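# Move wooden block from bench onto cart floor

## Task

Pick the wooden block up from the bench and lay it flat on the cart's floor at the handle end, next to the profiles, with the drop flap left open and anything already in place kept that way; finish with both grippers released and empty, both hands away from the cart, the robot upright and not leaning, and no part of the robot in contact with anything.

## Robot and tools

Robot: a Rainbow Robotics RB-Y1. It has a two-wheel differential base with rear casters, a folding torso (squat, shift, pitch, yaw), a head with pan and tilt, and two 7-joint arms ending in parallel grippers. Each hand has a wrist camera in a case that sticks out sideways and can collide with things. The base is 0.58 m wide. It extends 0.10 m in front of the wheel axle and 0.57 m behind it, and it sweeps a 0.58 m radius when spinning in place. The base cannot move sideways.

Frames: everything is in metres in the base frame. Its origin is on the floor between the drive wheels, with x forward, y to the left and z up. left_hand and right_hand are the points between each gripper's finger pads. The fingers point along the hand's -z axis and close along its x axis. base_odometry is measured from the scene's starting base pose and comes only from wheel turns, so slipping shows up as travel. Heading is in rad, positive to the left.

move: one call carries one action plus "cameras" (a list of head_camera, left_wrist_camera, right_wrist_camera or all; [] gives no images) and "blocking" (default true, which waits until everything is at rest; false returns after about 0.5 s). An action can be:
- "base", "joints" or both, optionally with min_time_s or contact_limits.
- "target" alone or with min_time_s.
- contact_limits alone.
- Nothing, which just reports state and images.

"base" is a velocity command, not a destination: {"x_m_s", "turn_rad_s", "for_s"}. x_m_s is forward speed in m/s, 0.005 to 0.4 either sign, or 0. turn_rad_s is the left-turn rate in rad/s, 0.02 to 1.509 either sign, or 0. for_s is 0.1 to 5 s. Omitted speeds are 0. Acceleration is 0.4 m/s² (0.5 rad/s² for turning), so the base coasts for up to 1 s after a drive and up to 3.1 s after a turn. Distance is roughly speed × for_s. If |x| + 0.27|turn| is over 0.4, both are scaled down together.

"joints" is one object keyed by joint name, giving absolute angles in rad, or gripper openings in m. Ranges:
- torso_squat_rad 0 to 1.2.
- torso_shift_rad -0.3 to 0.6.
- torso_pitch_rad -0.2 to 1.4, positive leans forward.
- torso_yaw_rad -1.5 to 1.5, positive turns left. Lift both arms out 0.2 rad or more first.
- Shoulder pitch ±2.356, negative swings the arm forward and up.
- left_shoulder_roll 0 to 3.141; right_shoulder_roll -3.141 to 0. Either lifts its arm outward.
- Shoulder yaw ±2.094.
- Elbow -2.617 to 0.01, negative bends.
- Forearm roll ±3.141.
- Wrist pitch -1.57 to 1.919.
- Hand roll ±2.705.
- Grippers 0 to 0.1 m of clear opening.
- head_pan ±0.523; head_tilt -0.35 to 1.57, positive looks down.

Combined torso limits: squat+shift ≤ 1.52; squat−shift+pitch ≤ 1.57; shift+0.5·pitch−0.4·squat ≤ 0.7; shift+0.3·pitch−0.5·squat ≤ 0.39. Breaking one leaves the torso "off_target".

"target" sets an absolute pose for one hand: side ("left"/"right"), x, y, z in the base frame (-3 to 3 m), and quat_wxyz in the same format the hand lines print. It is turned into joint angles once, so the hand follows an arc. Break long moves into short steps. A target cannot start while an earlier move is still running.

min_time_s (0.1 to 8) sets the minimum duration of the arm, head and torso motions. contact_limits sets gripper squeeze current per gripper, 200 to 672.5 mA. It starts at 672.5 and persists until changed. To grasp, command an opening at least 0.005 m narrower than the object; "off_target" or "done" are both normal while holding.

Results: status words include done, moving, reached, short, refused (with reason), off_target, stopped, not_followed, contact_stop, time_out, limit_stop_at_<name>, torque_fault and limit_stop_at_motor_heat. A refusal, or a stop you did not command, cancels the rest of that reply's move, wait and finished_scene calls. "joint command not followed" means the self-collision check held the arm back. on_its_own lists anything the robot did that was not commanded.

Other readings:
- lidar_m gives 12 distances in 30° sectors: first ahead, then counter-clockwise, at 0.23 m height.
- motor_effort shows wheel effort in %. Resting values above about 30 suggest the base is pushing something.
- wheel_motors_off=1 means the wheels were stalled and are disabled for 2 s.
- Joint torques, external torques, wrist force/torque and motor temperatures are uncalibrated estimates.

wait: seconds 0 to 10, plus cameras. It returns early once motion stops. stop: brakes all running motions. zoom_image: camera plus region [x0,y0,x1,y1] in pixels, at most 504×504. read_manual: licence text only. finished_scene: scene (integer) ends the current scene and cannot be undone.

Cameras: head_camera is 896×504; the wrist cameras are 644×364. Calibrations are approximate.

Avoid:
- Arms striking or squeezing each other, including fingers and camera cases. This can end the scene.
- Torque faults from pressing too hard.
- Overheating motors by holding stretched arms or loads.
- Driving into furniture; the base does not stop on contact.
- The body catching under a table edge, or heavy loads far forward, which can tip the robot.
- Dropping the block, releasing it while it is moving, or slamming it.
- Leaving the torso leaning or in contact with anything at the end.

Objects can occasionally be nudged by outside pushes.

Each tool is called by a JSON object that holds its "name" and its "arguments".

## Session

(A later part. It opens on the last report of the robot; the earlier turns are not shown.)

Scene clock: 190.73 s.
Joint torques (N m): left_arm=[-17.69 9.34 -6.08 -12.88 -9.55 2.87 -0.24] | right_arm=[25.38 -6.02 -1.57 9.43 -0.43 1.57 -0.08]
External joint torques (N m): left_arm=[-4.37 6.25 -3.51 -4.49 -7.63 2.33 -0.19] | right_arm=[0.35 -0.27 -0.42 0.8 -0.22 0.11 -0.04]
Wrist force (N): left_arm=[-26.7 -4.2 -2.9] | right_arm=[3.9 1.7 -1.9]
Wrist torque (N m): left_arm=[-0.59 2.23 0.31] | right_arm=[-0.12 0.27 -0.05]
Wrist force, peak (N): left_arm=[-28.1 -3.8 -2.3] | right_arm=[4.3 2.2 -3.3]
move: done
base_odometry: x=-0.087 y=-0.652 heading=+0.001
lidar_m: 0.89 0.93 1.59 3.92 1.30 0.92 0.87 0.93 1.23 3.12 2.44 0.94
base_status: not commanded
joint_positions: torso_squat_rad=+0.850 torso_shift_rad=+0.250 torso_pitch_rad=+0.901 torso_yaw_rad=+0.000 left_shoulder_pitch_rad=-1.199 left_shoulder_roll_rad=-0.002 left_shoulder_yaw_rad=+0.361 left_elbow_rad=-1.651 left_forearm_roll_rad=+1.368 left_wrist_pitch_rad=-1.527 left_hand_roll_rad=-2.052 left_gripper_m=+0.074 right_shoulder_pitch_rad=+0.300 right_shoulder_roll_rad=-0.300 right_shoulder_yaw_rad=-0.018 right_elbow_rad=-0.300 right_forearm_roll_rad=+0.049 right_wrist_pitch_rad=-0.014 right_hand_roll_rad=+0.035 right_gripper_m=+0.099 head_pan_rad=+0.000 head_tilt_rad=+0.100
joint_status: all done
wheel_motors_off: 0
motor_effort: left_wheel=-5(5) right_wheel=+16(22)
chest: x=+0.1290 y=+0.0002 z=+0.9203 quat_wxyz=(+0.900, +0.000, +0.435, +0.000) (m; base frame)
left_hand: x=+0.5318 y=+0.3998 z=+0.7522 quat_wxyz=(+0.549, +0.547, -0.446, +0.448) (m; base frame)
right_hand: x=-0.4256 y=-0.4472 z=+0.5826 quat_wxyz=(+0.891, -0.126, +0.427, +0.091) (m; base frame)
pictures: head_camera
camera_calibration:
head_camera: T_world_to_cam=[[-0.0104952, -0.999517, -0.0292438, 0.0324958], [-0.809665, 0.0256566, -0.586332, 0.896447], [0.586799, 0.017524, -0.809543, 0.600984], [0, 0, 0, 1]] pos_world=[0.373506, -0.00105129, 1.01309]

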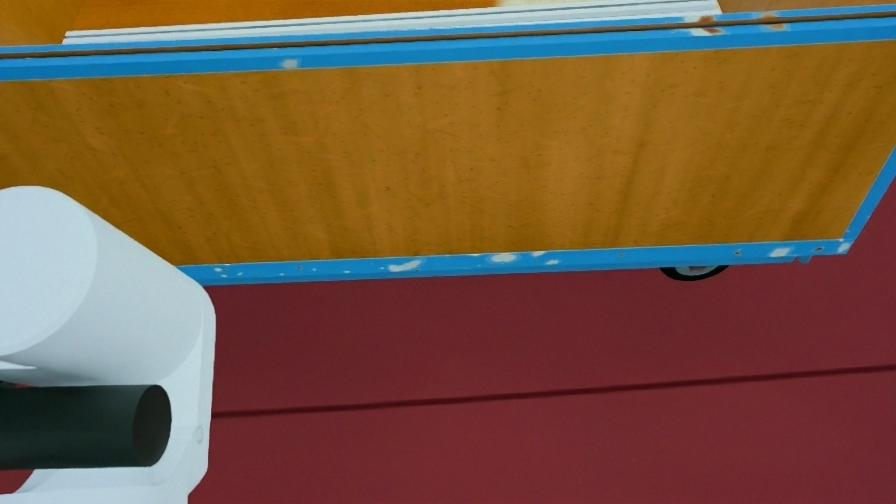

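{"name": "move", "arguments": {"target": {"side":"left","x":0.44,"y":0.4,"z":0.93,"quat_wxyz":[0.5,0.5,-0.5,0.5]}, "min_time_s": 2.5, "cameras": []}}

{"name": "move", "arguments": {"joints": {"torso_squat_rad":1.0,"torso_shift_rad":0.48,"torso_pitch_rad":1.04,"head_tilt_rad":-0.1}, "min_time_s": 3, "cameras": ["head_camera"]}}

{"name": "move", "arguments": {"target": {"side":"left","x":0.5,"y":0.4,"z":0.82,"quat_wxyz":[0.5,0.5,-0.5,0.5]}, "min_time_s": 2.5, "cameras": ["head_camera"]}}

Scene clock: 195.27 s.
Joint torques (N m): left_arm=[-14.06 8.39 -5.14 -6.49 -4.97 8.53 -0.39] | right_arm=[25.41 -6.34 -1.83 9.7 -0.36 1.5 0.03]
External joint torques (N m): left_arm=[-3.11 6.21 -3.04 -1.89 -4 6.79 -0.33] | right_arm=[0.38 -0.59 -0.69 1.07 -0.16 0.04 0.07]
Wrist force (N): left_arm=[-27.9 1.4 -2.4] | right_arm=[4.0 1.2 -2.7]
Wrist torque (N m): left_arm=[-0.17 2.13 0.36] | right_arm=[-0.10 0.28 -0.04]
Wrist force, peak (N): left_arm=[-28.8 -3.4 -3.3] | right_arm=[4.8 1.5 -3.3]
move: done
base_odometry: x=-0.087 y=-0.652 heading=+0.001
lidar_m: 0.88 0.91 1.59 3.93 1.30 0.92 0.88 0.93 1.24 3.10 2.45 0.93
base_status: not commanded
joint_positions: torso_squat_rad=+0.850 torso_shift_rad=+0.250 torso_pitch_rad=+0.901 torso_yaw_rad=+0.000 left_shoulder_pitch_rad=-1.256 left_shoulder_roll_rad=-0.002 left_shoulder_yaw_rad=+0.228 left_elbow_rad=-2.377 left_forearm_roll_rad=+1.331 left_wrist_pitch_rad=-1.482 left_hand_roll_rad=-2.635 left_gripper_m=+0.074 right_shoulder_pitch_rad=+0.300 right_shoulder_roll_rad=-0.300 right_shoulder_yaw_rad=-0.018 right_elbow_rad=-0.300 right_forearm_roll_rad=+0.049 right_wrist_pitch_rad=-0.014 right_hand_roll_rad=+0.035 right_gripper_m=+0.099 head_pan_rad=+0.000 head_tilt_rad=+0.100
joint_status: all done
wheel_motors_off: 0
motor_effort: left_wheel=-5(5) right_wheel=+15(18)
chest: x=+0.1290 y=+0.0002 z=+0.9203 quat_wxyz=(+0.900, +0.000, +0.435, +0.000) (m; base frame)
left_hand: x=+0.4394 y=+0.4005 z=+0.9284 quat_wxyz=(+0.498, +0.501, -0.501, +0.500) (m; base frame)
left_hand_status: reached (checked arc, planned for 2.5 s): 2 mm and 0.2 deg off.
right_hand: x=-0.4256 y=-0.4472 z=+0.5826 quat_wxyz=(+0.891, -0.126, +0.427, +0.091) (m; base frame)
pictures: none
No camera images: "cameras" was empty.

Scene clock: 198.57 s.
Joint torques (N m): left_arm=[-12.4 7.89 -4.74 -7.36 -5.94 8.11 -0.4] | right_arm=[27.49 -4.8 -1.72 10.53 -0.37 1.74 -0.12]
External joint torques (N m): left_arm=[-2.79 6.24 -2.74 -1.79 -4.73 6.51 -0.35] | right_arm=[0.8 -0.06 -0.66 1.21 -0.15 0.12 -0.08]
Wrist force (N): left_arm=[-27.7 -1.6 -1.8] | right_arm=[4.3 1.4 -2.2]
Wrist torque (N m): left_arm=[-0.61 2.22 0.33] | right_arm=[-0.10 0.30 -0.06]
Wrist force, peak (N): left_arm=[-28.7 -2.4 -2.1] | right_arm=[4.8 1.6 -2.7]
move: done
base_odometry: x=-0.087 y=-0.652 heading=+0.001
lidar_m: 0.88 0.93 1.59 3.91 1.28 0.92 0.87 0.92 1.23 3.13 2.45 0.93
base_status: not commanded
joint_positions: torso_squat_rad=+1.000 torso_shift_rad=+0.480 torso_pitch_rad=+1.041 torso_yaw_rad=+0.000 left_shoulder_pitch_rad=-1.256 left_shoulder_roll_rad=-0.002 left_shoulder_yaw_rad=+0.228 left_elbow_rad=-2.377 left_forearm_roll_rad=+1.331 left_wrist_pitch_rad=-1.482 left_hand_roll_rad=-2.635 left_gripper_m=+0.074 right_shoulder_pitch_rad=+0.300 right_shoulder_roll_rad=-0.300 right_shoulder_yaw_rad=-0.018 right_elbow_rad=-0.300 right_forearm_roll_rad=+0.049 right_wrist_pitch_rad=-0.014 right_hand_roll_rad=+0.035 right_gripper_m=+0.099 head_pan_rad=+0.000 head_tilt_rad=-0.100
joint_status: all done
wheel_motors_off: 0
motor_effort: left_wheel=-5(6) right_wheel=+17(18)
chest: x=+0.2138 y=+0.0002 z=+0.7724 quat_wxyz=(+0.868, +0.000, +0.497, +0.000) (m; base frame)
left_hand: x=+0.5223 y=+0.4005 z=+0.7372 quat_wxyz=(+0.532, +0.534, -0.465, +0.464) (m; base frame)
right_hand: x=-0.3825 y=-0.4472 z=+0.5154 quat_wxyz=(+0.858, -0.120, +0.489, +0.100) (m; base frame)
pictures: head_camera
camera_calibration:
head_camera: T_world_to_cam=[[-0.00871739, -0.999517, -0.0298214, 0.0282602], [-0.77297, 0.0256551, -0.633924, 0.900593], [0.634383, 0.0175249, -0.77282, 0.353386], [0, 0, 0, 1]] pos_world=[0.472195, -0.00105129, 0.844854]

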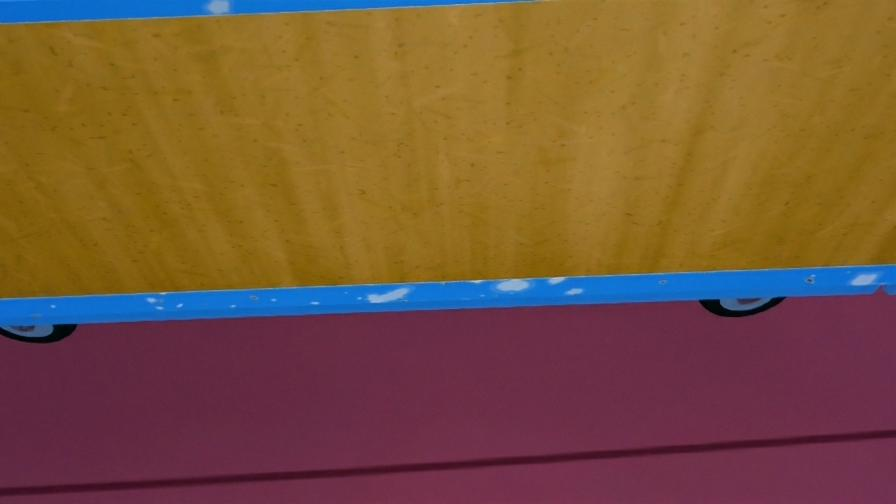

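Scene clock: 201.40 s.
Joint torques (N m): left_arm=[-13.5 8.06 -4.53 -3.6 -3.66 9.49 -0.49] | right_arm=[27.36 -4.66 -1.57 10.51 -0.33 1.69 -0.11]
External joint torques (N m): left_arm=[-2.49 6.24 -1.96 -0.51 -2.95 7.62 -0.44] | right_arm=[0.67 0.08 -0.52 1.19 -0.11 0.07 -0.06]
Wrist force (N): left_arm=[-27.4 3.5 -0.6] | right_arm=[4.8 1.3 -2.1]
Wrist torque (N m): left_arm=[-0.09 2.19 0.30] | right_arm=[-0.11 0.36 -0.05]
Wrist force, peak (N): left_arm=[-28.4 -2.9 -2.2] | right_arm=[4.7 1.1 -2.7]
move: short
base_odometry: x=-0.087 y=-0.652 heading=+0.001
lidar_m: 0.89 0.92 1.59 3.92 1.30 0.93 0.87 0.92 1.23 3.11 2.45 0.94
base_status: not commanded
joint_positions: torso_squat_rad=+1.000 torso_shift_rad=+0.480 torso_pitch_rad=+1.041 torso_yaw_rad=+0.000 left_shoulder_pitch_rad=-1.489 left_shoulder_roll_rad=-0.002 left_shoulder_yaw_rad=+0.259 left_elbow_rad=-2.468 left_forearm_roll_rad=+1.225 left_wrist_pitch_rad=-1.353 left_hand_roll_rad=-2.705 left_gripper_m=+0.074 right_shoulder_pitch_rad=+0.300 right_shoulder_roll_rad=-0.300 right_shoulder_yaw_rad=-0.018 right_elbow_rad=-0.300 right_forearm_roll_rad=+0.049 right_wrist_pitch_rad=-0.014 right_hand_roll_rad=+0.035 right_gripper_m=+0.099 head_pan_rad=+0.000 head_tilt_rad=-0.100
joint_status: all done
wheel_motors_off: 0
motor_effort: left_wheel=-5(6) right_wheel=+16(17)
chest: x=+0.2137 y=+0.0002 z=+0.7724 quat_wxyz=(+0.868, +0.000, +0.497, +0.000) (m; base frame)
left_hand: x=+0.5003 y=+0.4000 z=+0.8186 quat_wxyz=(+0.451, +0.511, -0.523, +0.512) (m; base frame)
left_hand_status: short (checked arc, as near as the solve gets, planned for 2.5 s): 1 mm and 6.5 deg off. The place is met; only the turn is off.
right_hand: x=-0.3825 y=-0.4472 z=+0.5154 quat_wxyz=(+0.858, -0.120, +0.489, +0.100) (m; base frame)
pictures: head_camera
camera_calibration:
head_camera: T_world_to_cam=[[-0.00871704, -0.999517, -0.0298211, 0.0282598], [-0.77297, 0.0256547, -0.633924, 0.900593], [0.634383, 0.0175249, -0.77282, 0.353386], [0, 0, 0, 1]] pos_world=[0.472195, -0.0010513, 0.844854]

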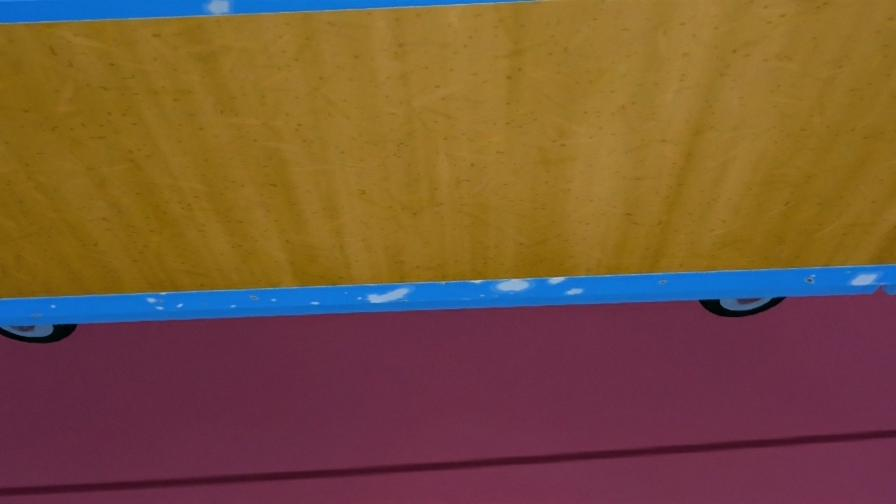

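{"name": "move", "arguments": {"target": {"side":"left","x":0.5,"y":0.36,"z":0.83,"quat_wxyz":[0.5,0.5,-0.5,0.5]}, "min_time_s": 1.5, "cameras": ["left_wrist_camera"]}}

{"name": "move", "arguments": {"base": {"x_m_s":0.12,"for_s":2.5}, "cameras": ["head_camera","left_wrist_camera"]}}

Scene clock: 218.03 s.
Joint torques (N m): left_arm=[-14.03 6.56 -5.84 -0.61 -3.64 8.91 -0.49] | right_arm=[27.46 -4.66 -1.29 10.35 -0.28 1.61 -0.05]
External joint torques (N m): left_arm=[-2.41 5.96 -3.68 2.16 -2.96 7.03 -0.44] | right_arm=[0.77 0.08 -0.24 1.03 -0.06 -0.01 -0.01]
Wrist force (N): left_arm=[-26.6 4.5 0.0] | right_arm=[3.9 1.6 -2.2]
Wrist torque (N m): left_arm=[-0.14 2.29 0.34] | right_arm=[-0.14 0.24 -0.04]
Wrist force, peak (N): left_arm=[-28.5 2.8 -0.9] | right_arm=[4.8 1.6 -2.7]
move: short
base_odometry: x=-0.087 y=-0.652 heading=+0.001
lidar_m: 0.89 0.92 1.59 3.93 1.28 0.92 0.87 0.92 1.23 3.11 2.45 0.93
base_status: not commanded
joint_positions: torso_squat_rad=+1.000 torso_shift_rad=+0.480 torso_pitch_rad=+1.041 torso_yaw_rad=+0.000 left_shoulder_pitch_rad=-1.512 left_shoulder_roll_rad=-0.002 left_shoulder_yaw_rad=+0.092 left_elbow_rad=-2.418 left_forearm_roll_rad=+1.085 left_wrist_pitch_rad=-1.459 left_hand_roll_rad=-2.705 left_gripper_m=+0.074 right_shoulder_pitch_rad=+0.300 right_shoulder_roll_rad=-0.300 right_shoulder_yaw_rad=-0.018 right_elbow_rad=-0.300 right_forearm_roll_rad=+0.049 right_wrist_pitch_rad=-0.014 right_hand_roll_rad=+0.035 right_gripper_m=+0.099 head_pan_rad=+0.000 head_tilt_rad=-0.100
joint_status: all done
wheel_motors_off: 0
motor_effort: left_wheel=-5(6) right_wheel=+15(18)
chest: x=+0.2137 y=+0.0002 z=+0.7724 quat_wxyz=(+0.868, +0.000, +0.497, +0.000) (m; base frame)
left_hand: x=+0.5001 y=+0.3602 z=+0.8286 quat_wxyz=(+0.443, +0.510, -0.528, +0.514) (m; base frame)
left_hand_status: short (checked arc, as near as the solve gets, planned for 1.5 s): 1 mm and 7.5 deg off. The place is met; only the turn is off.
right_hand: x=-0.3825 y=-0.4472 z=+0.5154 quat_wxyz=(+0.858, -0.120, +0.489, +0.099) (m; base frame)
pictures: left_wrist_camera
camera_calibration:
left_wrist_camera: T_world_to_cam=[[-0.114421, -0.07481, 0.990612, -0.737248], [0.906232, -0.416392, 0.0732291, -0.334819], [0.407004, 0.906102, 0.115439, -0.553085], [0, 0, 0, 1]] pos_world=[0.444175, 0.306582, 0.818692]

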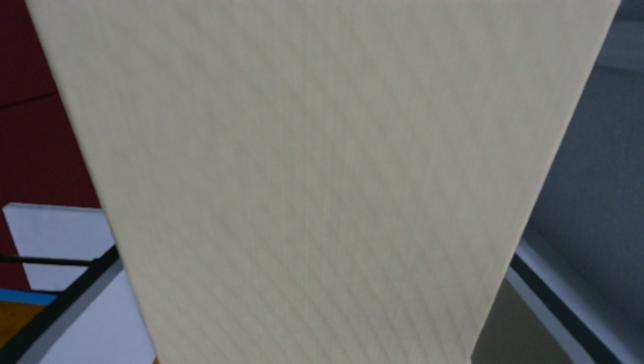

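Scene clock: 221.13 s.
Joint torques (N m): left_arm=[-13.26 5.45 -5.45 -1.58 -3.36 9.16 -0.58] | right_arm=[27.38 -4.74 -1.69 10.31 -0.42 1.68 -0.08]
External joint torques (N m): left_arm=[-1.64 4.85 -3.29 1.19 -2.68 7.17 -0.53] | right_arm=[0.69 0 -0.63 0.99 -0.2 0.06 -0.03]
Wrist force (N): left_arm=[-27.7 4.7 0.1] | right_arm=[4.4 1.5 -2.3]
Wrist torque (N m): left_arm=[0.12 2.19 0.38] | right_arm=[-0.10 0.32 -0.06]
Wrist force, peak (N): left_arm=[-30.0 3.2 0.2] | right_arm=[4.7 1.4 -2.6]
move: done
base_odometry: x=+0.213 y=-0.651 heading=+0.001
lidar_m: 0.58 0.62 0.81 4.87 1.73 1.24 1.18 1.23 1.63 4.16 2.02 0.62
base_status: done (sent for 2.5 of 2.5 s)
joint_positions: torso_squat_rad=+1.000 torso_shift_rad=+0.480 torso_pitch_rad=+1.041 torso_yaw_rad=+0.000 left_shoulder_pitch_rad=-1.513 left_shoulder_roll_rad=-0.001 left_shoulder_yaw_rad=+0.092 left_elbow_rad=-2.418 left_forearm_roll_rad=+1.085 left_wrist_pitch_rad=-1.459 left_hand_roll_rad=-2.705 left_gripper_m=+0.074 right_shoulder_pitch_rad=+0.300 right_shoulder_roll_rad=-0.300 right_shoulder_yaw_rad=-0.018 right_elbow_rad=-0.300 right_forearm_roll_rad=+0.049 right_wrist_pitch_rad=-0.014 right_hand_roll_rad=+0.035 right_gripper_m=+0.099 head_pan_rad=+0.000 head_tilt_rad=-0.100
joint_status: not commanded
wheel_motors_off: 0
motor_effort: left_wheel=-3(21) right_wheel=+2(40)
chest: x=+0.2138 y=+0.0002 z=+0.7724 quat_wxyz=(+0.868, +0.000, +0.497, +0.000) (m; base frame)
left_hand: x=+0.5002 y=+0.3601 z=+0.8286 quat_wxyz=(+0.443, +0.510, -0.528, +0.514) (m; base frame)
right_hand: x=-0.3826 y=-0.4472 z=+0.5154 quat_wxyz=(+0.858, -0.120, +0.489, +0.099) (m; base frame)
pictures: head_camera, left_wrist_camera
camera_calibration:
head_camera: T_world_to_cam=[[-0.0087224, -0.999517, -0.0298199, 0.0281614], [-0.773009, 0.025657, -0.633876, 0.900574], [0.634335, 0.0175221, -0.77286, 0.353444], [0, 0, 0, 1]] pos_world=[0.472195, -0.00115128, 0.844854]
left_wrist_camera: T_world_to_cam=[[-0.114474, -0.0748809, 0.9906, -0.737189], [0.90619, -0.416481, 0.0732374, -0.334912], [0.407082, 0.906055, 0.115533, -0.553132], [0, 0, 0, 1]] pos_world=[0.444275, 0.306482, 0.818692]

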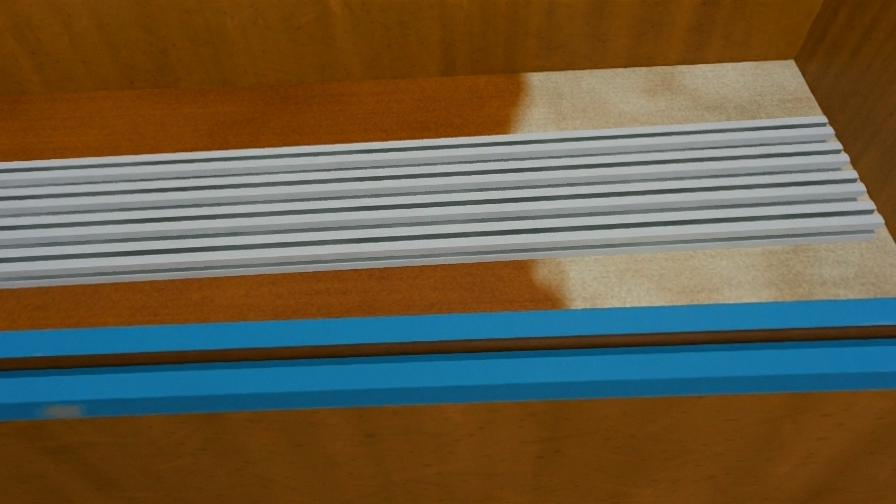

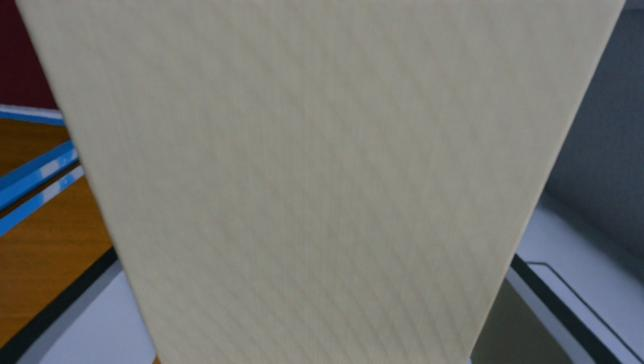

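{"name": "move", "arguments": {"base": {"x_m_s":0.1,"for_s":2.3}, "joints": {"head_pan_rad":0.5}, "cameras": ["head_camera","left_wrist_camera"]}}

Scene clock: 236.50 s.
Joint torques (N m): left_arm=[-13.67 6.16 -3.98 -0.71 -3.36 9.14 -0.34] | right_arm=[27.94 -3.57 -1.17 10.41 -0.34 1.8 -0.04]
External joint torques (N m): left_arm=[-2.14 5.71 -1.77 2.1 -2.66 7.27 -0.29] | right_arm=[1.25 1.17 -0.12 1.09 -0.12 0.18 0]
External joint torques when the fault began: left_arm=[-55.61 67.96 15.14 11.21 -3.53 8.81 -0.2]
Wrist force (N): left_arm=[-27.4 4.1 -1.0] | right_arm=[4.2 1.1 -2.2]
Wrist torque (N m): left_arm=[-0.11 2.26 0.43] | right_arm=[-0.08 0.29 -0.01]
Wrist force, peak (N): left_arm=[-37.1 3.4 0.1] | right_arm=[5.5 0.7 -2.6]
move: torque_fault
TORQUE FAULT: left_shoulder_roll_rad reached its load limit. The robot stopped for 10 seconds, dropped its targets and accepts commands again. The stop added 9.4 s to the call.
base_odometry: x=+0.361 y=-0.651 heading=-0.014
lidar_m: 0.46 0.50 0.70 4.38 1.95 1.39 1.32 1.38 1.84 4.65 0.65 0.48
base_status: torque_fault (sent for 1.9 of 2.3 s)
joint_positions: torso_squat_rad=+1.000 torso_shift_rad=+0.480 torso_pitch_rad=+1.041 torso_yaw_rad=+0.000 left_shoulder_pitch_rad=-1.504 left_shoulder_roll_rad=-0.013 left_shoulder_yaw_rad=+0.089 left_elbow_rad=-2.420 left_forearm_roll_rad=+1.086 left_wrist_pitch_rad=-1.461 left_hand_roll_rad=-2.705 left_gripper_m=+0.075 right_shoulder_pitch_rad=+0.300 right_shoulder_roll_rad=-0.300 right_shoulder_yaw_rad=-0.018 right_elbow_rad=-0.300 right_forearm_roll_rad=+0.049 right_wrist_pitch_rad=-0.014 right_hand_roll_rad=+0.035 right_gripper_m=+0.099 head_pan_rad=+0.500 head_tilt_rad=-0.100
joint_status: all done
wheel_motors_off: 0 (was 1 since the last result)
motor_effort: left_wheel=+0(96) right_wheel=+1(100)
chest: x=+0.2137 y=+0.0002 z=+0.7724 quat_wxyz=(+0.868, +0.000, +0.497, +0.000) (m; base frame)
left_hand: x=+0.5005 y=+0.3592 z=+0.8249 quat_wxyz=(+0.450, +0.509, -0.525, +0.513) (m; base frame)
right_hand: x=-0.3825 y=-0.4474 z=+0.5151 quat_wxyz=(+0.859, -0.120, +0.488, +0.100) (m; base frame)
pictures: head_camera, left_wrist_camera
camera_calibration:
head_camera: T_world_to_cam=[[0.232202, -0.866997, -0.440907, 0.283771], [-0.788764, 0.0974027, -0.606931, 0.883765], [0.569152, 0.488702, -0.661238, 0.284046], [0, 0, 0, 1]] pos_world=[0.469524, 0.0211334, 0.849323]
left_wrist_camera: T_world_to_cam=[[-0.105517, -0.0653273, 0.992269, -0.742816], [0.90465, -0.420613, 0.0685079, -0.329069], [0.412886, 0.904885, 0.10348, -0.544606], [0, 0, 0, 1]] pos_world=[0.444173, 0.305869, 0.815973]

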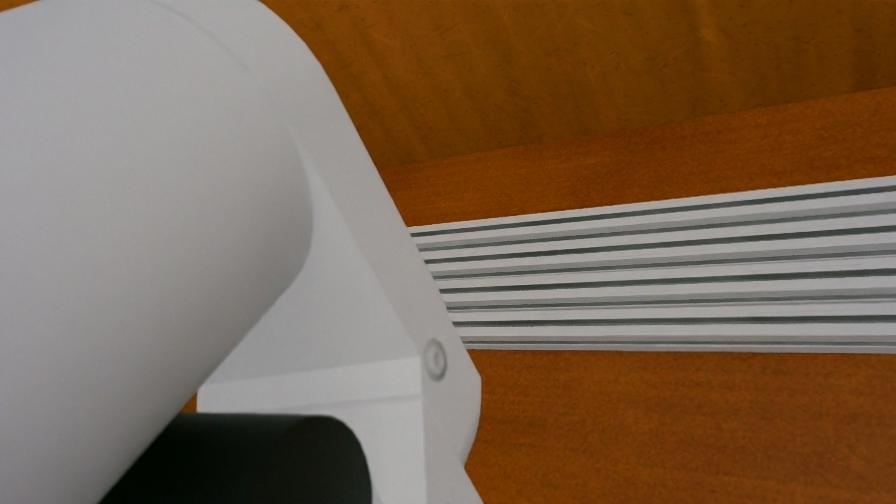

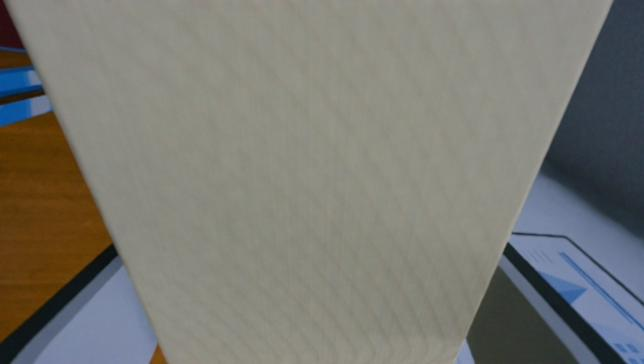

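{"name": "move", "arguments": {"base": {"x_m_s":-0.1,"for_s":2}, "joints": {"head_pan_rad":0}, "cameras": ["head_camera"]}}

{"name": "move", "arguments": {"base": {"x_m_s":-0.2,"for_s":1.4}, "cameras": ["head_camera","left_wrist_camera"]}}

Scene clock: 268.87 s.
Joint torques (N m): left_arm=[-13.28 5.81 -4.58 -1.49 -3.59 9.24 -0.21] | right_arm=[27.83 -3.8 -1.37 10.65 -0.29 1.8 -0.09]
External joint torques (N m): left_arm=[-1.74 5.35 -2.37 1.32 -2.89 7.37 -0.16] | right_arm=[1.14 0.94 -0.31 1.33 -0.07 0.18 -0.05]
Wrist force (N): left_arm=[-26.3 4.0 -0.1] | right_arm=[4.2 1.2 -2.6]
Wrist torque (N m): left_arm=[-0.06 2.14 0.45] | right_arm=[-0.13 0.31 -0.07]
Wrist force, peak (N): left_arm=[-29.4 2.6 -0.5] | right_arm=[4.9 1.6 -2.6]
move: done
base_odometry: x=+0.161 y=-0.648 heading=-0.013
lidar_m: 0.67 0.71 1.01 4.93 1.66 1.16 1.12 1.18 1.57 3.97 2.09 0.68
base_status: done (sent for 2 of 2 s)
joint_positions: torso_squat_rad=+1.000 torso_shift_rad=+0.480 torso_pitch_rad=+1.041 torso_yaw_rad=+0.000 left_shoulder_pitch_rad=-1.504 left_shoulder_roll_rad=-0.013 left_shoulder_yaw_rad=+0.090 left_elbow_rad=-2.420 left_forearm_roll_rad=+1.086 left_wrist_pitch_rad=-1.461 left_hand_roll_rad=-2.705 left_gripper_m=+0.075 right_shoulder_pitch_rad=+0.300 right_shoulder_roll_rad=-0.300 right_shoulder_yaw_rad=-0.018 right_elbow_rad=-0.300 right_forearm_roll_rad=+0.049 right_wrist_pitch_rad=-0.014 right_hand_roll_rad=+0.035 right_gripper_m=+0.099 head_pan_rad=+0.000 head_tilt_rad=-0.100
joint_status: all done
wheel_motors_off: 0
motor_effort: left_wheel=+10(26) right_wheel=-8(23)
chest: x=+0.2137 y=+0.0002 z=+0.7724 quat_wxyz=(+0.868, +0.000, +0.497, +0.000) (m; base frame)
left_hand: x=+0.5005 y=+0.3593 z=+0.8249 quat_wxyz=(+0.450, +0.509, -0.525, +0.513) (m; base frame)
right_hand: x=-0.3825 y=-0.4474 z=+0.5152 quat_wxyz=(+0.859, -0.120, +0.489, +0.100) (m; base frame)
pictures: head_camera
camera_calibration:
head_camera: T_world_to_cam=[[-0.00871313, -0.999517, -0.0298232, 0.028159], [-0.77288, 0.0256555, -0.634033, 0.900568], [0.634492, 0.0175254, -0.772731, 0.353324], [0, 0, 0, 1]] pos_world=[0.472095, -0.00115129, 0.844854]

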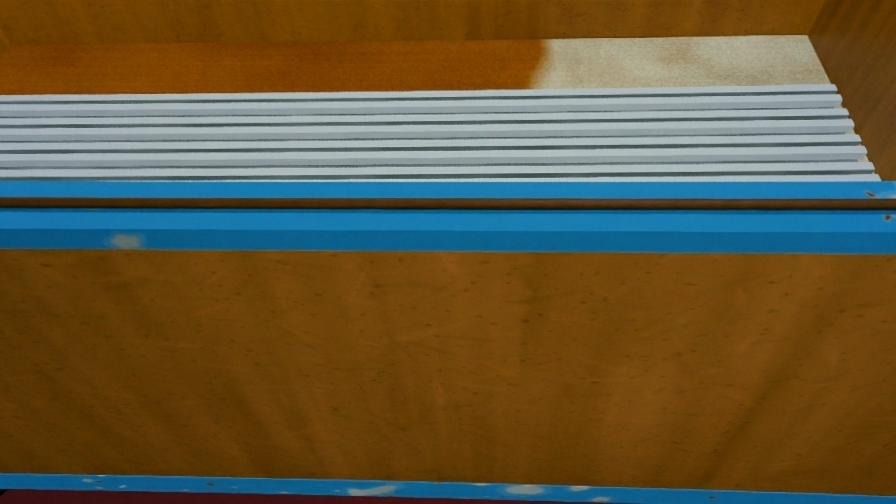

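Scene clock: 271.17 s.
Joint torques (N m): left_arm=[-13.44 5.67 -4.68 -1.31 -3.44 9.22 -0.39] | right_arm=[28.04 -3.98 -1.69 10.6 -0.37 1.68 -0.17]
External joint torques (N m): left_arm=[-1.9 5.21 -2.46 1.51 -2.74 7.35 -0.34] | right_arm=[1.35 0.76 -0.63 1.28 -0.15 0.06 -0.13]
Wrist force (N): left_arm=[-27.8 4.0 -0.6] | right_arm=[4.7 1.2 -1.8]
Wrist torque (N m): left_arm=[-0.01 2.38 0.43] | right_arm=[-0.10 0.37 -0.04]
Wrist force, peak (N): left_arm=[-30.2 1.5 -0.4] | right_arm=[5.1 1.2 -2.0]
move: done
base_odometry: x=-0.119 y=-0.644 heading=-0.013
lidar_m: 0.94 1.01 1.61 3.76 1.24 0.88 0.83 0.89 1.18 3.02 2.50 0.98
base_status: done (sent for 1.4 of 1.4 s)
joint_positions: torso_squat_rad=+1.000 torso_shift_rad=+0.480 torso_pitch_rad=+1.041 torso_yaw_rad=+0.000 left_shoulder_pitch_rad=-1.504 left_shoulder_roll_rad=-0.013 left_shoulder_yaw_rad=+0.090 left_elbow_rad=-2.420 left_forearm_roll_rad=+1.086 left_wrist_pitch_rad=-1.461 left_hand_roll_rad=-2.705 left_gripper_m=+0.075 right_shoulder_pitch_rad=+0.300 right_shoulder_roll_rad=-0.300 right_shoulder_yaw_rad=-0.018 right_elbow_rad=-0.300 right_forearm_roll_rad=+0.049 right_wrist_pitch_rad=-0.014 right_hand_roll_rad=+0.035 right_gripper_m=+0.099 head_pan_rad=+0.000 head_tilt_rad=-0.100
joint_status: not commanded
wheel_motors_off: 0
motor_effort: left_wheel=+7(21) right_wheel=-8(33)
chest: x=+0.2137 y=+0.0002 z=+0.7724 quat_wxyz=(+0.868, +0.000, +0.497, +0.000) (m; base frame)
left_hand: x=+0.5005 y=+0.3593 z=+0.8249 quat_wxyz=(+0.450, +0.509, -0.525, +0.513) (m; base frame)
right_hand: x=-0.3825 y=-0.4474 z=+0.5152 quat_wxyz=(+0.859, -0.120, +0.489, +0.100) (m; base frame)
pictures: head_camera, left_wrist_camera
camera_calibration:
head_camera: T_world_to_cam=[[-0.00871313, -0.999517, -0.0298232, 0.0281619], [-0.77288, 0.0256555, -0.634033, 0.900631], [0.634492, 0.0175254, -0.772731, 0.353401], [0, 0, 0, 1]] pos_world=[0.472095, -0.00115129, 0.844954]
left_wrist_camera: T_world_to_cam=[[-0.105426, -0.0653824, 0.992275, -0.742834], [0.904698, -0.420524, 0.0684123, -0.32913], [0.412803, 0.904922, 0.103486, -0.544626], [0, 0, 0, 1]] pos_world=[0.444272, 0.305869, 0.815973]

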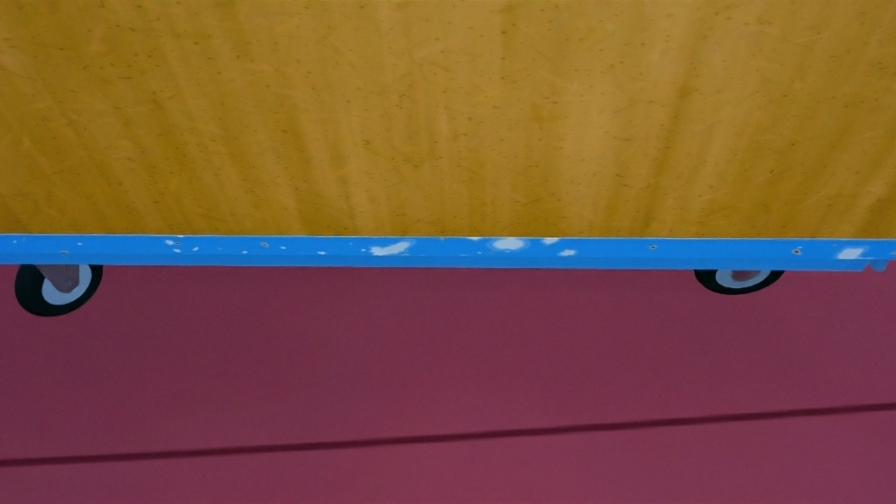

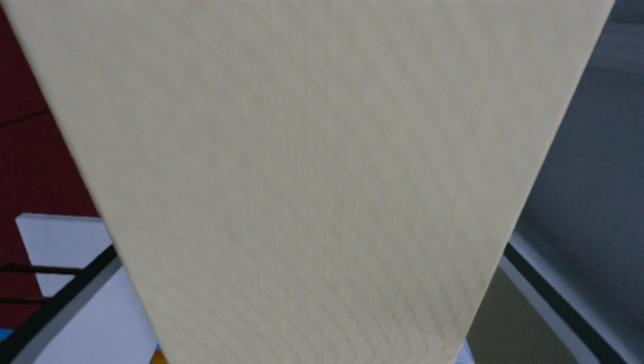

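{"name": "move", "arguments": {"joints": {"torso_squat_rad":0.2,"torso_shift_rad":0.0,"torso_pitch_rad":0.7,"head_tilt_rad":0.25}, "min_time_s": 4, "cameras": []}}

{"name": "move", "arguments": {"base": {"turn_rad_s":-0.6,"for_s":2.58}, "cameras": []}}

{"name": "move", "arguments": {"base": {"x_m_s":0.25,"for_s":1.1}, "cameras": ["head_camera"]}}

{"name": "move", "arguments": {"target": {"side":"left","x":0.42,"y":0.4,"z":0.92,"quat_wxyz":[0.5,0.5,-0.5,0.5]}, "min_time_s": 2.5, "cameras": ["head_camera"]}}

Scene clock: 278.17 s.
Joint torques (N m): left_arm=[-14.43 6.04 -4.66 3.55 -0.08 9.58 -0.68] | right_arm=[22.97 -6.41 -1.7 8.43 -0.31 1.39 -0.01]
External joint torques (N m): left_arm=[-1.33 4.17 -2.95 3.65 -0.05 7.58 -0.62] | right_arm=[1.17 0.59 -0.45 1.08 -0.13 0.21 0.02]
Wrist force (N): left_arm=[-25.9 13.7 -1.0] | right_arm=[3.3 2.1 -3.9]
Wrist torque (N m): left_arm=[0.42 1.77 1.08] | right_arm=[-0.13 0.25 -0.06]
Wrist force, peak (N): left_arm=[-25.5 15.4 2.5] | right_arm=[3.8 1.9 -4.0]
move: done
base_odometry: x=-0.119 y=-0.644 heading=-0.013
lidar_m: 0.95 0.98 1.62 3.74 1.23 0.88 0.82 0.89 1.17 3.00 2.50 0.98
base_status: not commanded
joint_positions: torso_squat_rad=+0.200 torso_shift_rad=+0.000 torso_pitch_rad=+0.700 torso_yaw_rad=+0.000 left_shoulder_pitch_rad=-1.504 left_shoulder_roll_rad=-0.013 left_shoulder_yaw_rad=+0.090 left_elbow_rad=-2.421 left_forearm_roll_rad=+1.085 left_wrist_pitch_rad=-1.461 left_hand_roll_rad=-2.705 left_gripper_m=+0.075 right_shoulder_pitch_rad=+0.300 right_shoulder_roll_rad=-0.300 right_shoulder_yaw_rad=-0.018 right_elbow_rad=-0.300 right_forearm_roll_rad=+0.049 right_wrist_pitch_rad=-0.014 right_hand_roll_rad=+0.035 right_gripper_m=+0.099 head_pan_rad=+0.000 head_tilt_rad=+0.250
joint_status: all done
wheel_motors_off: 0
motor_effort: left_wheel=+11(13) right_wheel=-9(11)
chest: x=-0.0285 y=+0.0003 z=+1.2031 quat_wxyz=(+0.939, +0.000, +0.343, +0.000) (m; base frame)
left_hand: x=+0.2241 y=+0.3595 z=+1.3483 quat_wxyz=(+0.354, +0.415, -0.594, +0.592) (m; base frame)
right_hand: x=-0.5046 y=-0.4473 z=+0.7617 quat_wxyz=(+0.929, -0.135, +0.336, +0.078) (m; base frame)
pictures: none
No camera images: "cameras" was empty.

Scene clock: 282.30 s.
Joint torques (N m): left_arm=[-14.46 5.99 -4.97 3.46 -0.29 9.5 -0.76] | right_arm=[23.11 -6.54 -1.66 8.5 -0.28 1.31 -0.01]
External joint torques (N m): left_arm=[-1.36 4.12 -3.25 3.56 -0.25 7.5 -0.7] | right_arm=[1.31 0.47 -0.42 1.15 -0.11 0.13 0.02]
Wrist force (N): left_arm=[-24.8 13.4 -0.6] | right_arm=[3.2 2.1 -3.5]
Wrist torque (N m): left_arm=[0.50 1.84 1.02] | right_arm=[-0.15 0.28 -0.08]
Wrist force, peak (N): left_arm=[-26.4 12.4 -0.8] | right_arm=[3.2 2.4 -4.4]
move: done
base_odometry: x=-0.119 y=-0.644 heading=-1.552
lidar_m: 3.19 2.45 0.97 0.95 1.00 1.61 3.40 1.23 0.89 0.85 0.87 1.19
base_status: done (sent for 2.57 of 2.57 s)
joint_positions: torso_squat_rad=+0.200 torso_shift_rad=+0.000 torso_pitch_rad=+0.700 torso_yaw_rad=+0.000 left_shoulder_pitch_rad=-1.504 left_shoulder_roll_rad=-0.013 left_shoulder_yaw_rad=+0.090 left_elbow_rad=-2.421 left_forearm_roll_rad=+1.085 left_wrist_pitch_rad=-1.461 left_hand_roll_rad=-2.705 left_gripper_m=+0.075 right_shoulder_pitch_rad=+0.300 right_shoulder_roll_rad=-0.300 right_shoulder_yaw_rad=-0.018 right_elbow_rad=-0.300 right_forearm_roll_rad=+0.049 right_wrist_pitch_rad=-0.014 right_hand_roll_rad=+0.035 right_gripper_m=+0.099 head_pan_rad=+0.000 head_tilt_rad=+0.250
joint_status: not commanded
wheel_motors_off: 0
motor_effort: left_wheel=+20(46) right_wheel=-1(38)
chest: x=-0.0284 y=+0.0003 z=+1.2031 quat_wxyz=(+0.939, +0.000, +0.343, +0.000) (m; base frame)
left_hand: x=+0.2240 y=+0.3596 z=+1.3482 quat_wxyz=(+0.354, +0.415, -0.594, +0.592) (m; base frame)
right_hand: x=-0.5046 y=-0.4474 z=+0.7618 quat_wxyz=(+0.929, -0.135, +0.336, +0.078) (m; base frame)
pictures: none
No camera images: "cameras" was empty.

Scene clock: 284.33 s.
Joint torques (N m): left_arm=[-14 5.63 -5.28 3.59 -0.29 9.62 -0.68] | right_arm=[23.05 -6.44 -1.75 8.45 -0.18 1.4 -0.09]
External joint torques (N m): left_arm=[-0.9 3.76 -3.57 3.69 -0.3 7.63 -0.62] | right_arm=[1.25 0.56 -0.5 1.09 -0.01 0.22 -0.06]
Wrist force (N): left_arm=[-23.9 13.8 -0.9] | right_arm=[3.4 2.0 -4.1]
Wrist torque (N m): left_arm=[0.53 1.97 1.03] | right_arm=[-0.11 0.24 -0.06]
Wrist force, peak (N): left_arm=[-26.6 12.6 -0.9] | right_arm=[3.6 1.6 -4.4]
move: done
base_odometry: x=-0.114 y=-0.919 heading=-1.552
lidar_m: 3.16 2.49 0.96 0.94 1.00 1.75 3.40 1.22 0.89 0.84 0.88 1.17
base_status: done (sent for 1.1 of 1.1 s)
joint_positions: torso_squat_rad=+0.200 torso_shift_rad=+0.000 torso_pitch_rad=+0.701 torso_yaw_rad=+0.000 left_shoulder_pitch_rad=-1.504 left_shoulder_roll_rad=-0.013 left_shoulder_yaw_rad=+0.090 left_elbow_rad=-2.421 left_forearm_roll_rad=+1.085 left_wrist_pitch_rad=-1.461 left_hand_roll_rad=-2.705 left_gripper_m=+0.075 right_shoulder_pitch_rad=+0.300 right_shoulder_roll_rad=-0.300 right_shoulder_yaw_rad=-0.018 right_elbow_rad=-0.300 right_forearm_roll_rad=+0.049 right_wrist_pitch_rad=-0.014 right_hand_roll_rad=+0.035 right_gripper_m=+0.099 head_pan_rad=+0.000 head_tilt_rad=+0.250
joint_status: not commanded
wheel_motors_off: 0
motor_effort: left_wheel=-5(46) right_wheel=+5(39)
chest: x=-0.0284 y=+0.0003 z=+1.2031 quat_wxyz=(+0.939, +0.000, +0.343, +0.000) (m; base frame)
left_hand: x=+0.2242 y=+0.3596 z=+1.3482 quat_wxyz=(+0.354, +0.415, -0.594, +0.592) (m; base frame)
right_hand: x=-0.5046 y=-0.4473 z=+0.7618 quat_wxyz=(+0.929, -0.135, +0.336, +0.078) (m; base frame)
pictures: head_camera
camera_calibration:
head_camera: T_world_to_cam=[[-0.00907424, -0.999519, -0.0296564, 0.040276], [-0.779162, 0.0256564, -0.626298, 0.983469], [0.626757, 0.017424, -0.77902, 0.916863], [0, 0, 0, 1]] pos_world=[0.191996, -0.000951036, 1.33139]

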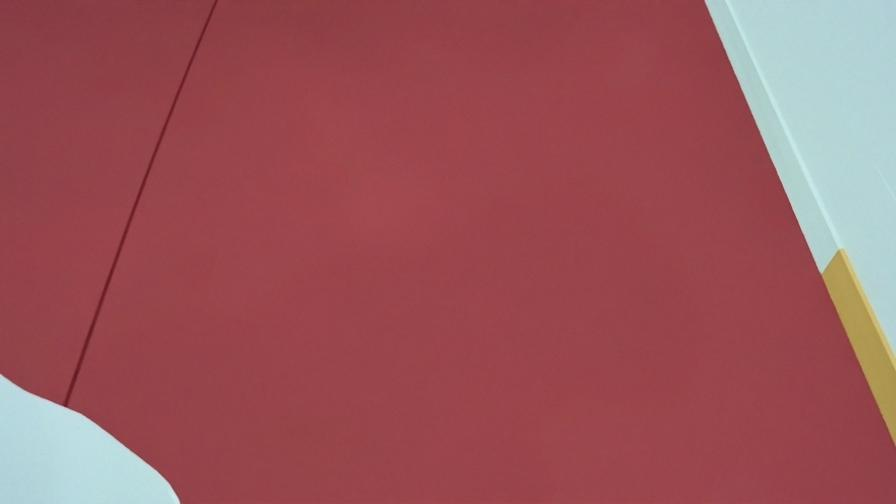

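Scene clock: 287.33 s.
Joint torques (N m): left_arm=[-22.41 11.41 -7.67 -11.92 -9.28 -4.22 -0.98] | right_arm=[23.16 -6.52 -1.62 8.42 -0.32 1.41 -0.01]
External joint torques (N m): left_arm=[-4.94 6.12 -5.05 -4.64 -7.45 -3.44 -0.93] | right_arm=[1.35 0.48 -0.37 1.06 -0.14 0.23 0.02]
Wrist force (N): left_arm=[-27.7 2.7 -2.1] | right_arm=[3.4 1.9 -4.3]
Wrist torque (N m): left_arm=[-0.14 2.19 0.90] | right_arm=[-0.13 0.29 -0.07]
Wrist force, peak (N): left_arm=[-33.2 3.2 -7.1] | right_arm=[3.4 2.7 -4.5]
move: done
base_odometry: x=-0.114 y=-0.919 heading=-1.552
lidar_m: 3.18 2.48 0.96 0.93 0.99 1.73 3.41 1.21 0.88 0.85 0.86 1.18
base_status: not commanded
joint_positions: torso_squat_rad=+0.200 torso_shift_rad=+0.000 torso_pitch_rad=+0.701 torso_yaw_rad=+0.000 left_shoulder_pitch_rad=-1.342 left_shoulder_roll_rad=+0.082 left_shoulder_yaw_rad=+0.582 left_elbow_rad=-0.614 left_forearm_roll_rad=+1.283 left_wrist_pitch_rad=-1.569 left_hand_roll_rad=-1.163 left_gripper_m=+0.076 right_shoulder_pitch_rad=+0.300 right_shoulder_roll_rad=-0.300 right_shoulder_yaw_rad=-0.018 right_elbow_rad=-0.300 right_forearm_roll_rad=+0.049 right_wrist_pitch_rad=-0.014 right_hand_roll_rad=+0.035 right_gripper_m=+0.099 head_pan_rad=+0.000 head_tilt_rad=+0.250
joint_status: all done
wheel_motors_off: 0
motor_effort: left_wheel=-5(6) right_wheel=+4(7)
chest: x=-0.0283 y=+0.0003 z=+1.2031 quat_wxyz=(+0.939, +0.000, +0.343, +0.000) (m; base frame)
left_hand: x=+0.4192 y=+0.3990 z=+0.9178 quat_wxyz=(+0.505, +0.497, -0.498, +0.500) (m; base frame)
left_hand_status: reached (checked arc, planned for 2.5 s): 3 mm and 0.7 deg off.
right_hand: x=-0.5046 y=-0.4473 z=+0.7619 quat_wxyz=(+0.929, -0.135, +0.336, +0.078) (m; base frame)
pictures: head_camera
camera_calibration:
head_camera: T_world_to_cam=[[-0.00907847, -0.999519, -0.0296545, 0.0402751], [-0.77925, 0.025656, -0.626188, 0.983418], [0.626648, 0.0174234, -0.779108, 0.916938], [0, 0, 0, 1]] pos_world=[0.192096, -0.000951036, 1.33139]

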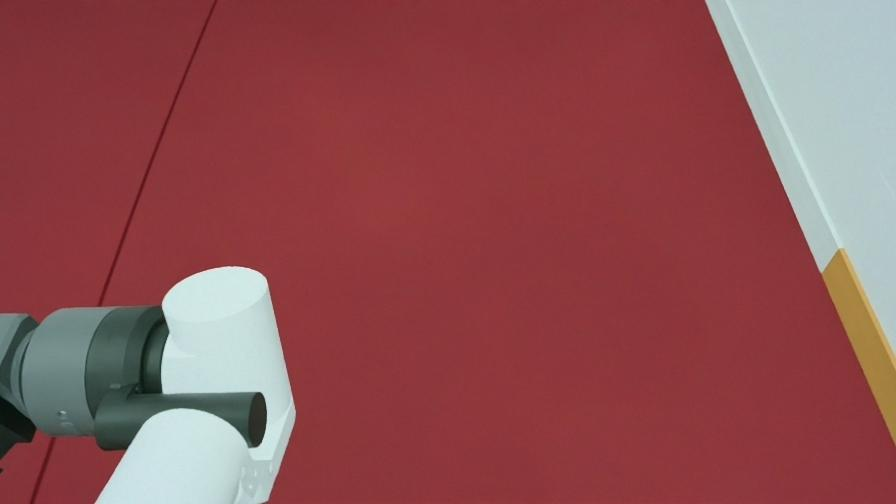

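{"name": "move", "arguments": {"joints": {"left_wrist_pitch_rad":0,"left_forearm_roll_rad":0.5,"left_hand_roll_rad":-0.35}, "min_time_s": 4, "cameras": ["head_camera","left_wrist_camera"]}}

Scene clock: 297.63 s.
Joint torques (N m): left_arm=[-30.94 8.43 -5.29 -18.78 -1.2 -6.27 -0.55] | right_arm=[22.96 -6.27 -1.46 8.57 -0.32 1.26 -0.16]
External joint torques (N m): left_arm=[-11.24 3.96 -3.37 -9.83 -1.13 -4.94 -0.5] | right_arm=[1.15 0.72 -0.22 1.21 -0.15 0.07 -0.13]
Wrist force (N): left_arm=[-21.6 12.8 -13.3] | right_arm=[3.3 2.1 -3.7]
Wrist torque (N m): left_arm=[0.06 1.70 0.93] | right_arm=[-0.15 0.25 -0.05]
Wrist force, peak (N): left_arm=[-23.2 12.8 -13.6] | right_arm=[3.2 2.1 -4.7]
move: done
base_odometry: x=-0.114 y=-0.919 heading=-1.552
lidar_m: 3.17 2.49 0.97 0.92 0.99 1.74 3.40 1.22 0.88 0.85 0.86 1.18
base_status: not commanded
joint_positions: torso_squat_rad=+0.200 torso_shift_rad=+0.000 torso_pitch_rad=+0.701 torso_yaw_rad=+0.000 left_shoulder_pitch_rad=-1.340 left_shoulder_roll_rad=+0.082 left_shoulder_yaw_rad=+0.581 left_elbow_rad=-0.613 left_forearm_roll_rad=+0.500 left_wrist_pitch_rad=+0.001 left_hand_roll_rad=-0.350 left_gripper_m=+0.076 right_shoulder_pitch_rad=+0.300 right_shoulder_roll_rad=-0.300 right_shoulder_yaw_rad=-0.018 right_elbow_rad=-0.300 right_forearm_roll_rad=+0.049 right_wrist_pitch_rad=-0.014 right_hand_roll_rad=+0.035 right_gripper_m=+0.099 head_pan_rad=+0.000 head_tilt_rad=+0.250
joint_status: all done
wheel_motors_off: 0
motor_effort: left_wheel=-5(6) right_wheel=+7(8)
chest: x=-0.0282 y=+0.0003 z=+1.2030 quat_wxyz=(+0.939, +0.000, +0.343, +0.000) (m; base frame)
left_hand: x=+0.6280 y=+0.1666 z=+0.8259 quat_wxyz=(+0.818, -0.124, -0.532, +0.181) (m; base frame)
right_hand: x=-0.5046 y=-0.4473 z=+0.7619 quat_wxyz=(+0.929, -0.135, +0.336, +0.078) (m; base frame)
pictures: head_camera, left_wrist_camera
camera_calibration:
head_camera: T_world_to_cam=[[-0.00910437, -0.999515, -0.0297906, 0.0403574], [-0.779427, 0.0257565, -0.625963, 0.983187], [0.626427, 0.0175206, -0.779283, 0.916936], [0, 0, 0, 1]] pos_world=[0.192296, -0.00105098, 1.33119]
left_wrist_camera: T_world_to_cam=[[0.371789, 0.452285, 0.810685, -0.979022], [-0.263147, -0.786117, 0.559261, -0.13657], [0.890239, -0.421257, -0.173252, -0.273328], [0, 0, 0, 1]] pos_world=[0.571379, 0.220296, 0.822702]

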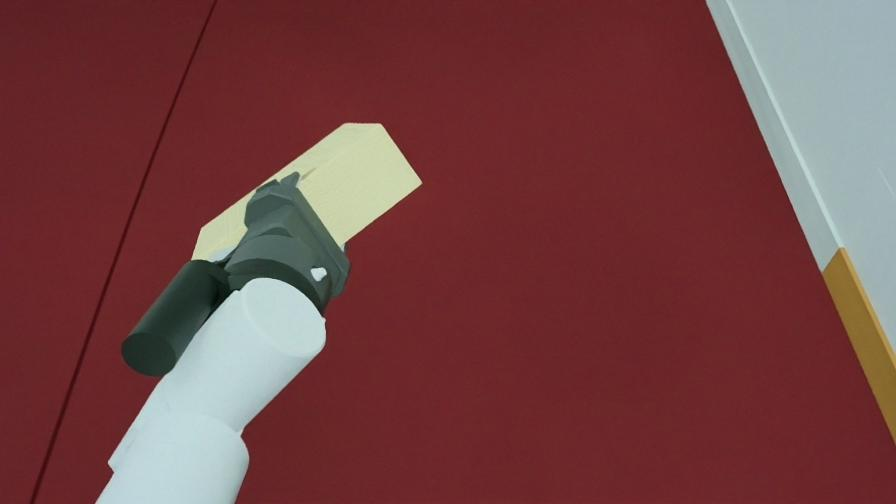

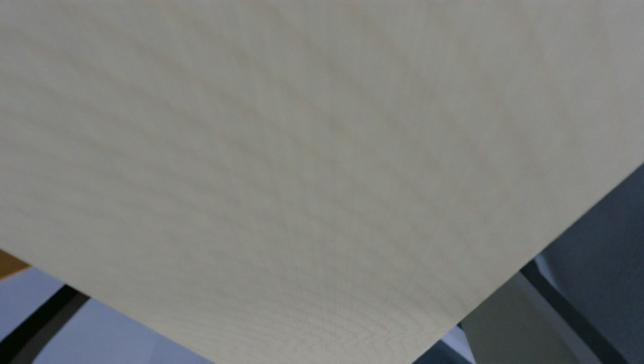

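{"name": "move", "arguments": {"joints": {"left_hand_roll_rad":-0.8}, "min_time_s": 2, "cameras": ["head_camera","left_wrist_camera"]}}

{"name": "zoom_image", "arguments": {"camera": "head_camera", "region": [150, 50, 500, 300]}}

Scene clock: 303.97 s.
Joint torques (N m): left_arm=[-31.25 8 -5.03 -18.89 -1 -6.26 -0.9] | right_arm=[23.3 -6.2 -1.61 8.24 -0.27 1.23 -0.03]
External joint torques (N m): left_arm=[-11.54 3.53 -3.11 -9.93 -0.93 -4.92 -0.85] | right_arm=[1.49 0.8 -0.37 0.89 -0.1 0.04 0]
Wrist force (N): left_arm=[-25.0 1.7 -13.2] | right_arm=[3.2 1.7 -3.3]
Wrist torque (N m): left_arm=[-0.52 1.93 0.82] | right_arm=[-0.09 0.23 -0.09]
Wrist force, peak (N): left_arm=[-22.6 13.4 -13.5] | right_arm=[3.4 2.1 -4.5]
move: done
base_odometry: x=-0.114 y=-0.919 heading=-1.552
lidar_m: 3.17 2.48 0.98 0.93 0.98 1.73 3.40 1.22 0.89 0.85 0.87 1.19
base_status: not commanded
joint_positions: torso_squat_rad=+0.200 torso_shift_rad=+0.000 torso_pitch_rad=+0.701 torso_yaw_rad=+0.000 left_shoulder_pitch_rad=-1.340 left_shoulder_roll_rad=+0.082 left_shoulder_yaw_rad=+0.581 left_elbow_rad=-0.613 left_forearm_roll_rad=+0.500 left_wrist_pitch_rad=+0.001 left_hand_roll_rad=-0.800 left_gripper_m=+0.076 right_shoulder_pitch_rad=+0.300 right_shoulder_roll_rad=-0.300 right_shoulder_yaw_rad=-0.018 right_elbow_rad=-0.300 right_forearm_roll_rad=+0.049 right_wrist_pitch_rad=-0.014 right_hand_roll_rad=+0.035 right_gripper_m=+0.099 head_pan_rad=+0.000 head_tilt_rad=+0.250
joint_status: all done
wheel_motors_off: 0
motor_effort: left_wheel=-4(6) right_wheel=+5(7)
chest: x=-0.0282 y=+0.0003 z=+1.2030 quat_wxyz=(+0.939, +0.000, +0.343, +0.000) (m; base frame)
left_hand: x=+0.6280 y=+0.1667 z=+0.8259 quat_wxyz=(+0.838, -0.002, -0.546, -0.006) (m; base frame)
right_hand: x=-0.5046 y=-0.4473 z=+0.7619 quat_wxyz=(+0.929, -0.135, +0.336, +0.078) (m; base frame)
pictures: head_camera, left_wrist_camera
camera_calibration:
head_camera: T_world_to_cam=[[-0.00910437, -0.999515, -0.0297906, 0.0403574], [-0.779427, 0.0257565, -0.625963, 0.983187], [0.626427, 0.0175206, -0.779283, 0.916936], [0, 0, 0, 1]] pos_world=[0.192296, -0.00105098, 1.33119]
left_wrist_camera: T_world_to_cam=[[0.41178, 0.0194194, 0.911077, -1.01483], [-0.418928, -0.883833, 0.208182, 0.267529], [0.809282, -0.4674, -0.355809, -0.0639689], [0, 0, 0, 1]] pos_world=[0.581729, 0.226259, 0.846129]

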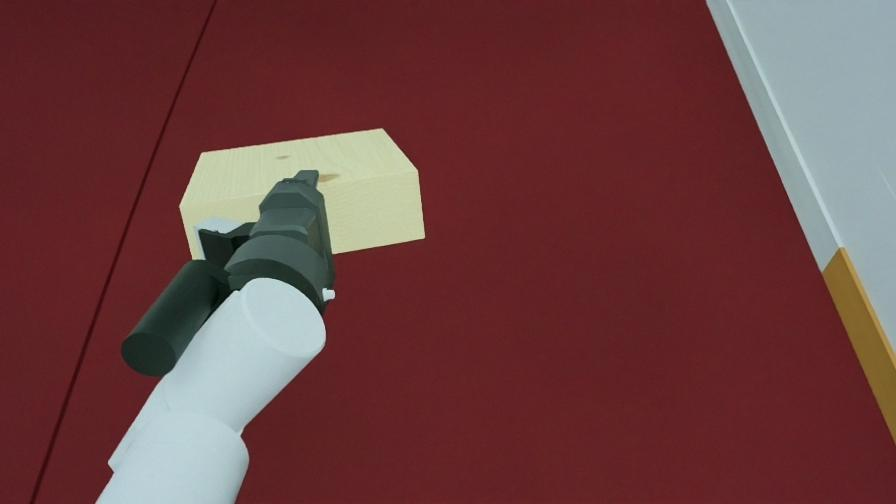

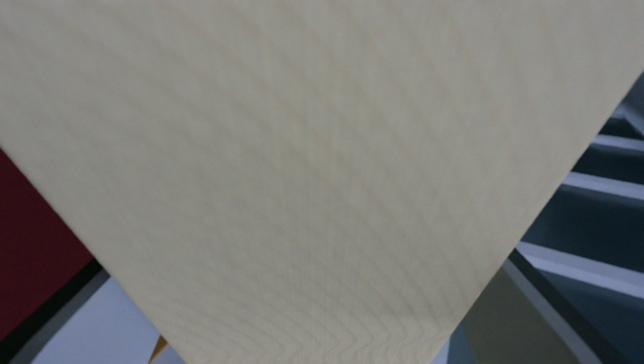

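Scaled by 1.440 from the camera's 896x504 image, which has a finer 1280x720 frame.

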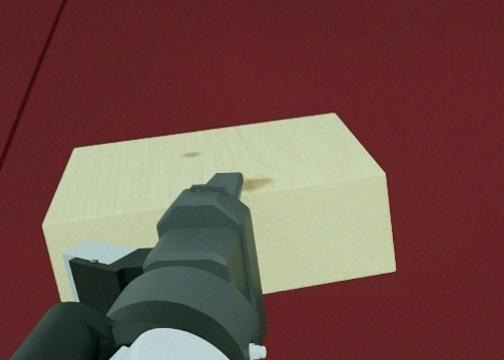

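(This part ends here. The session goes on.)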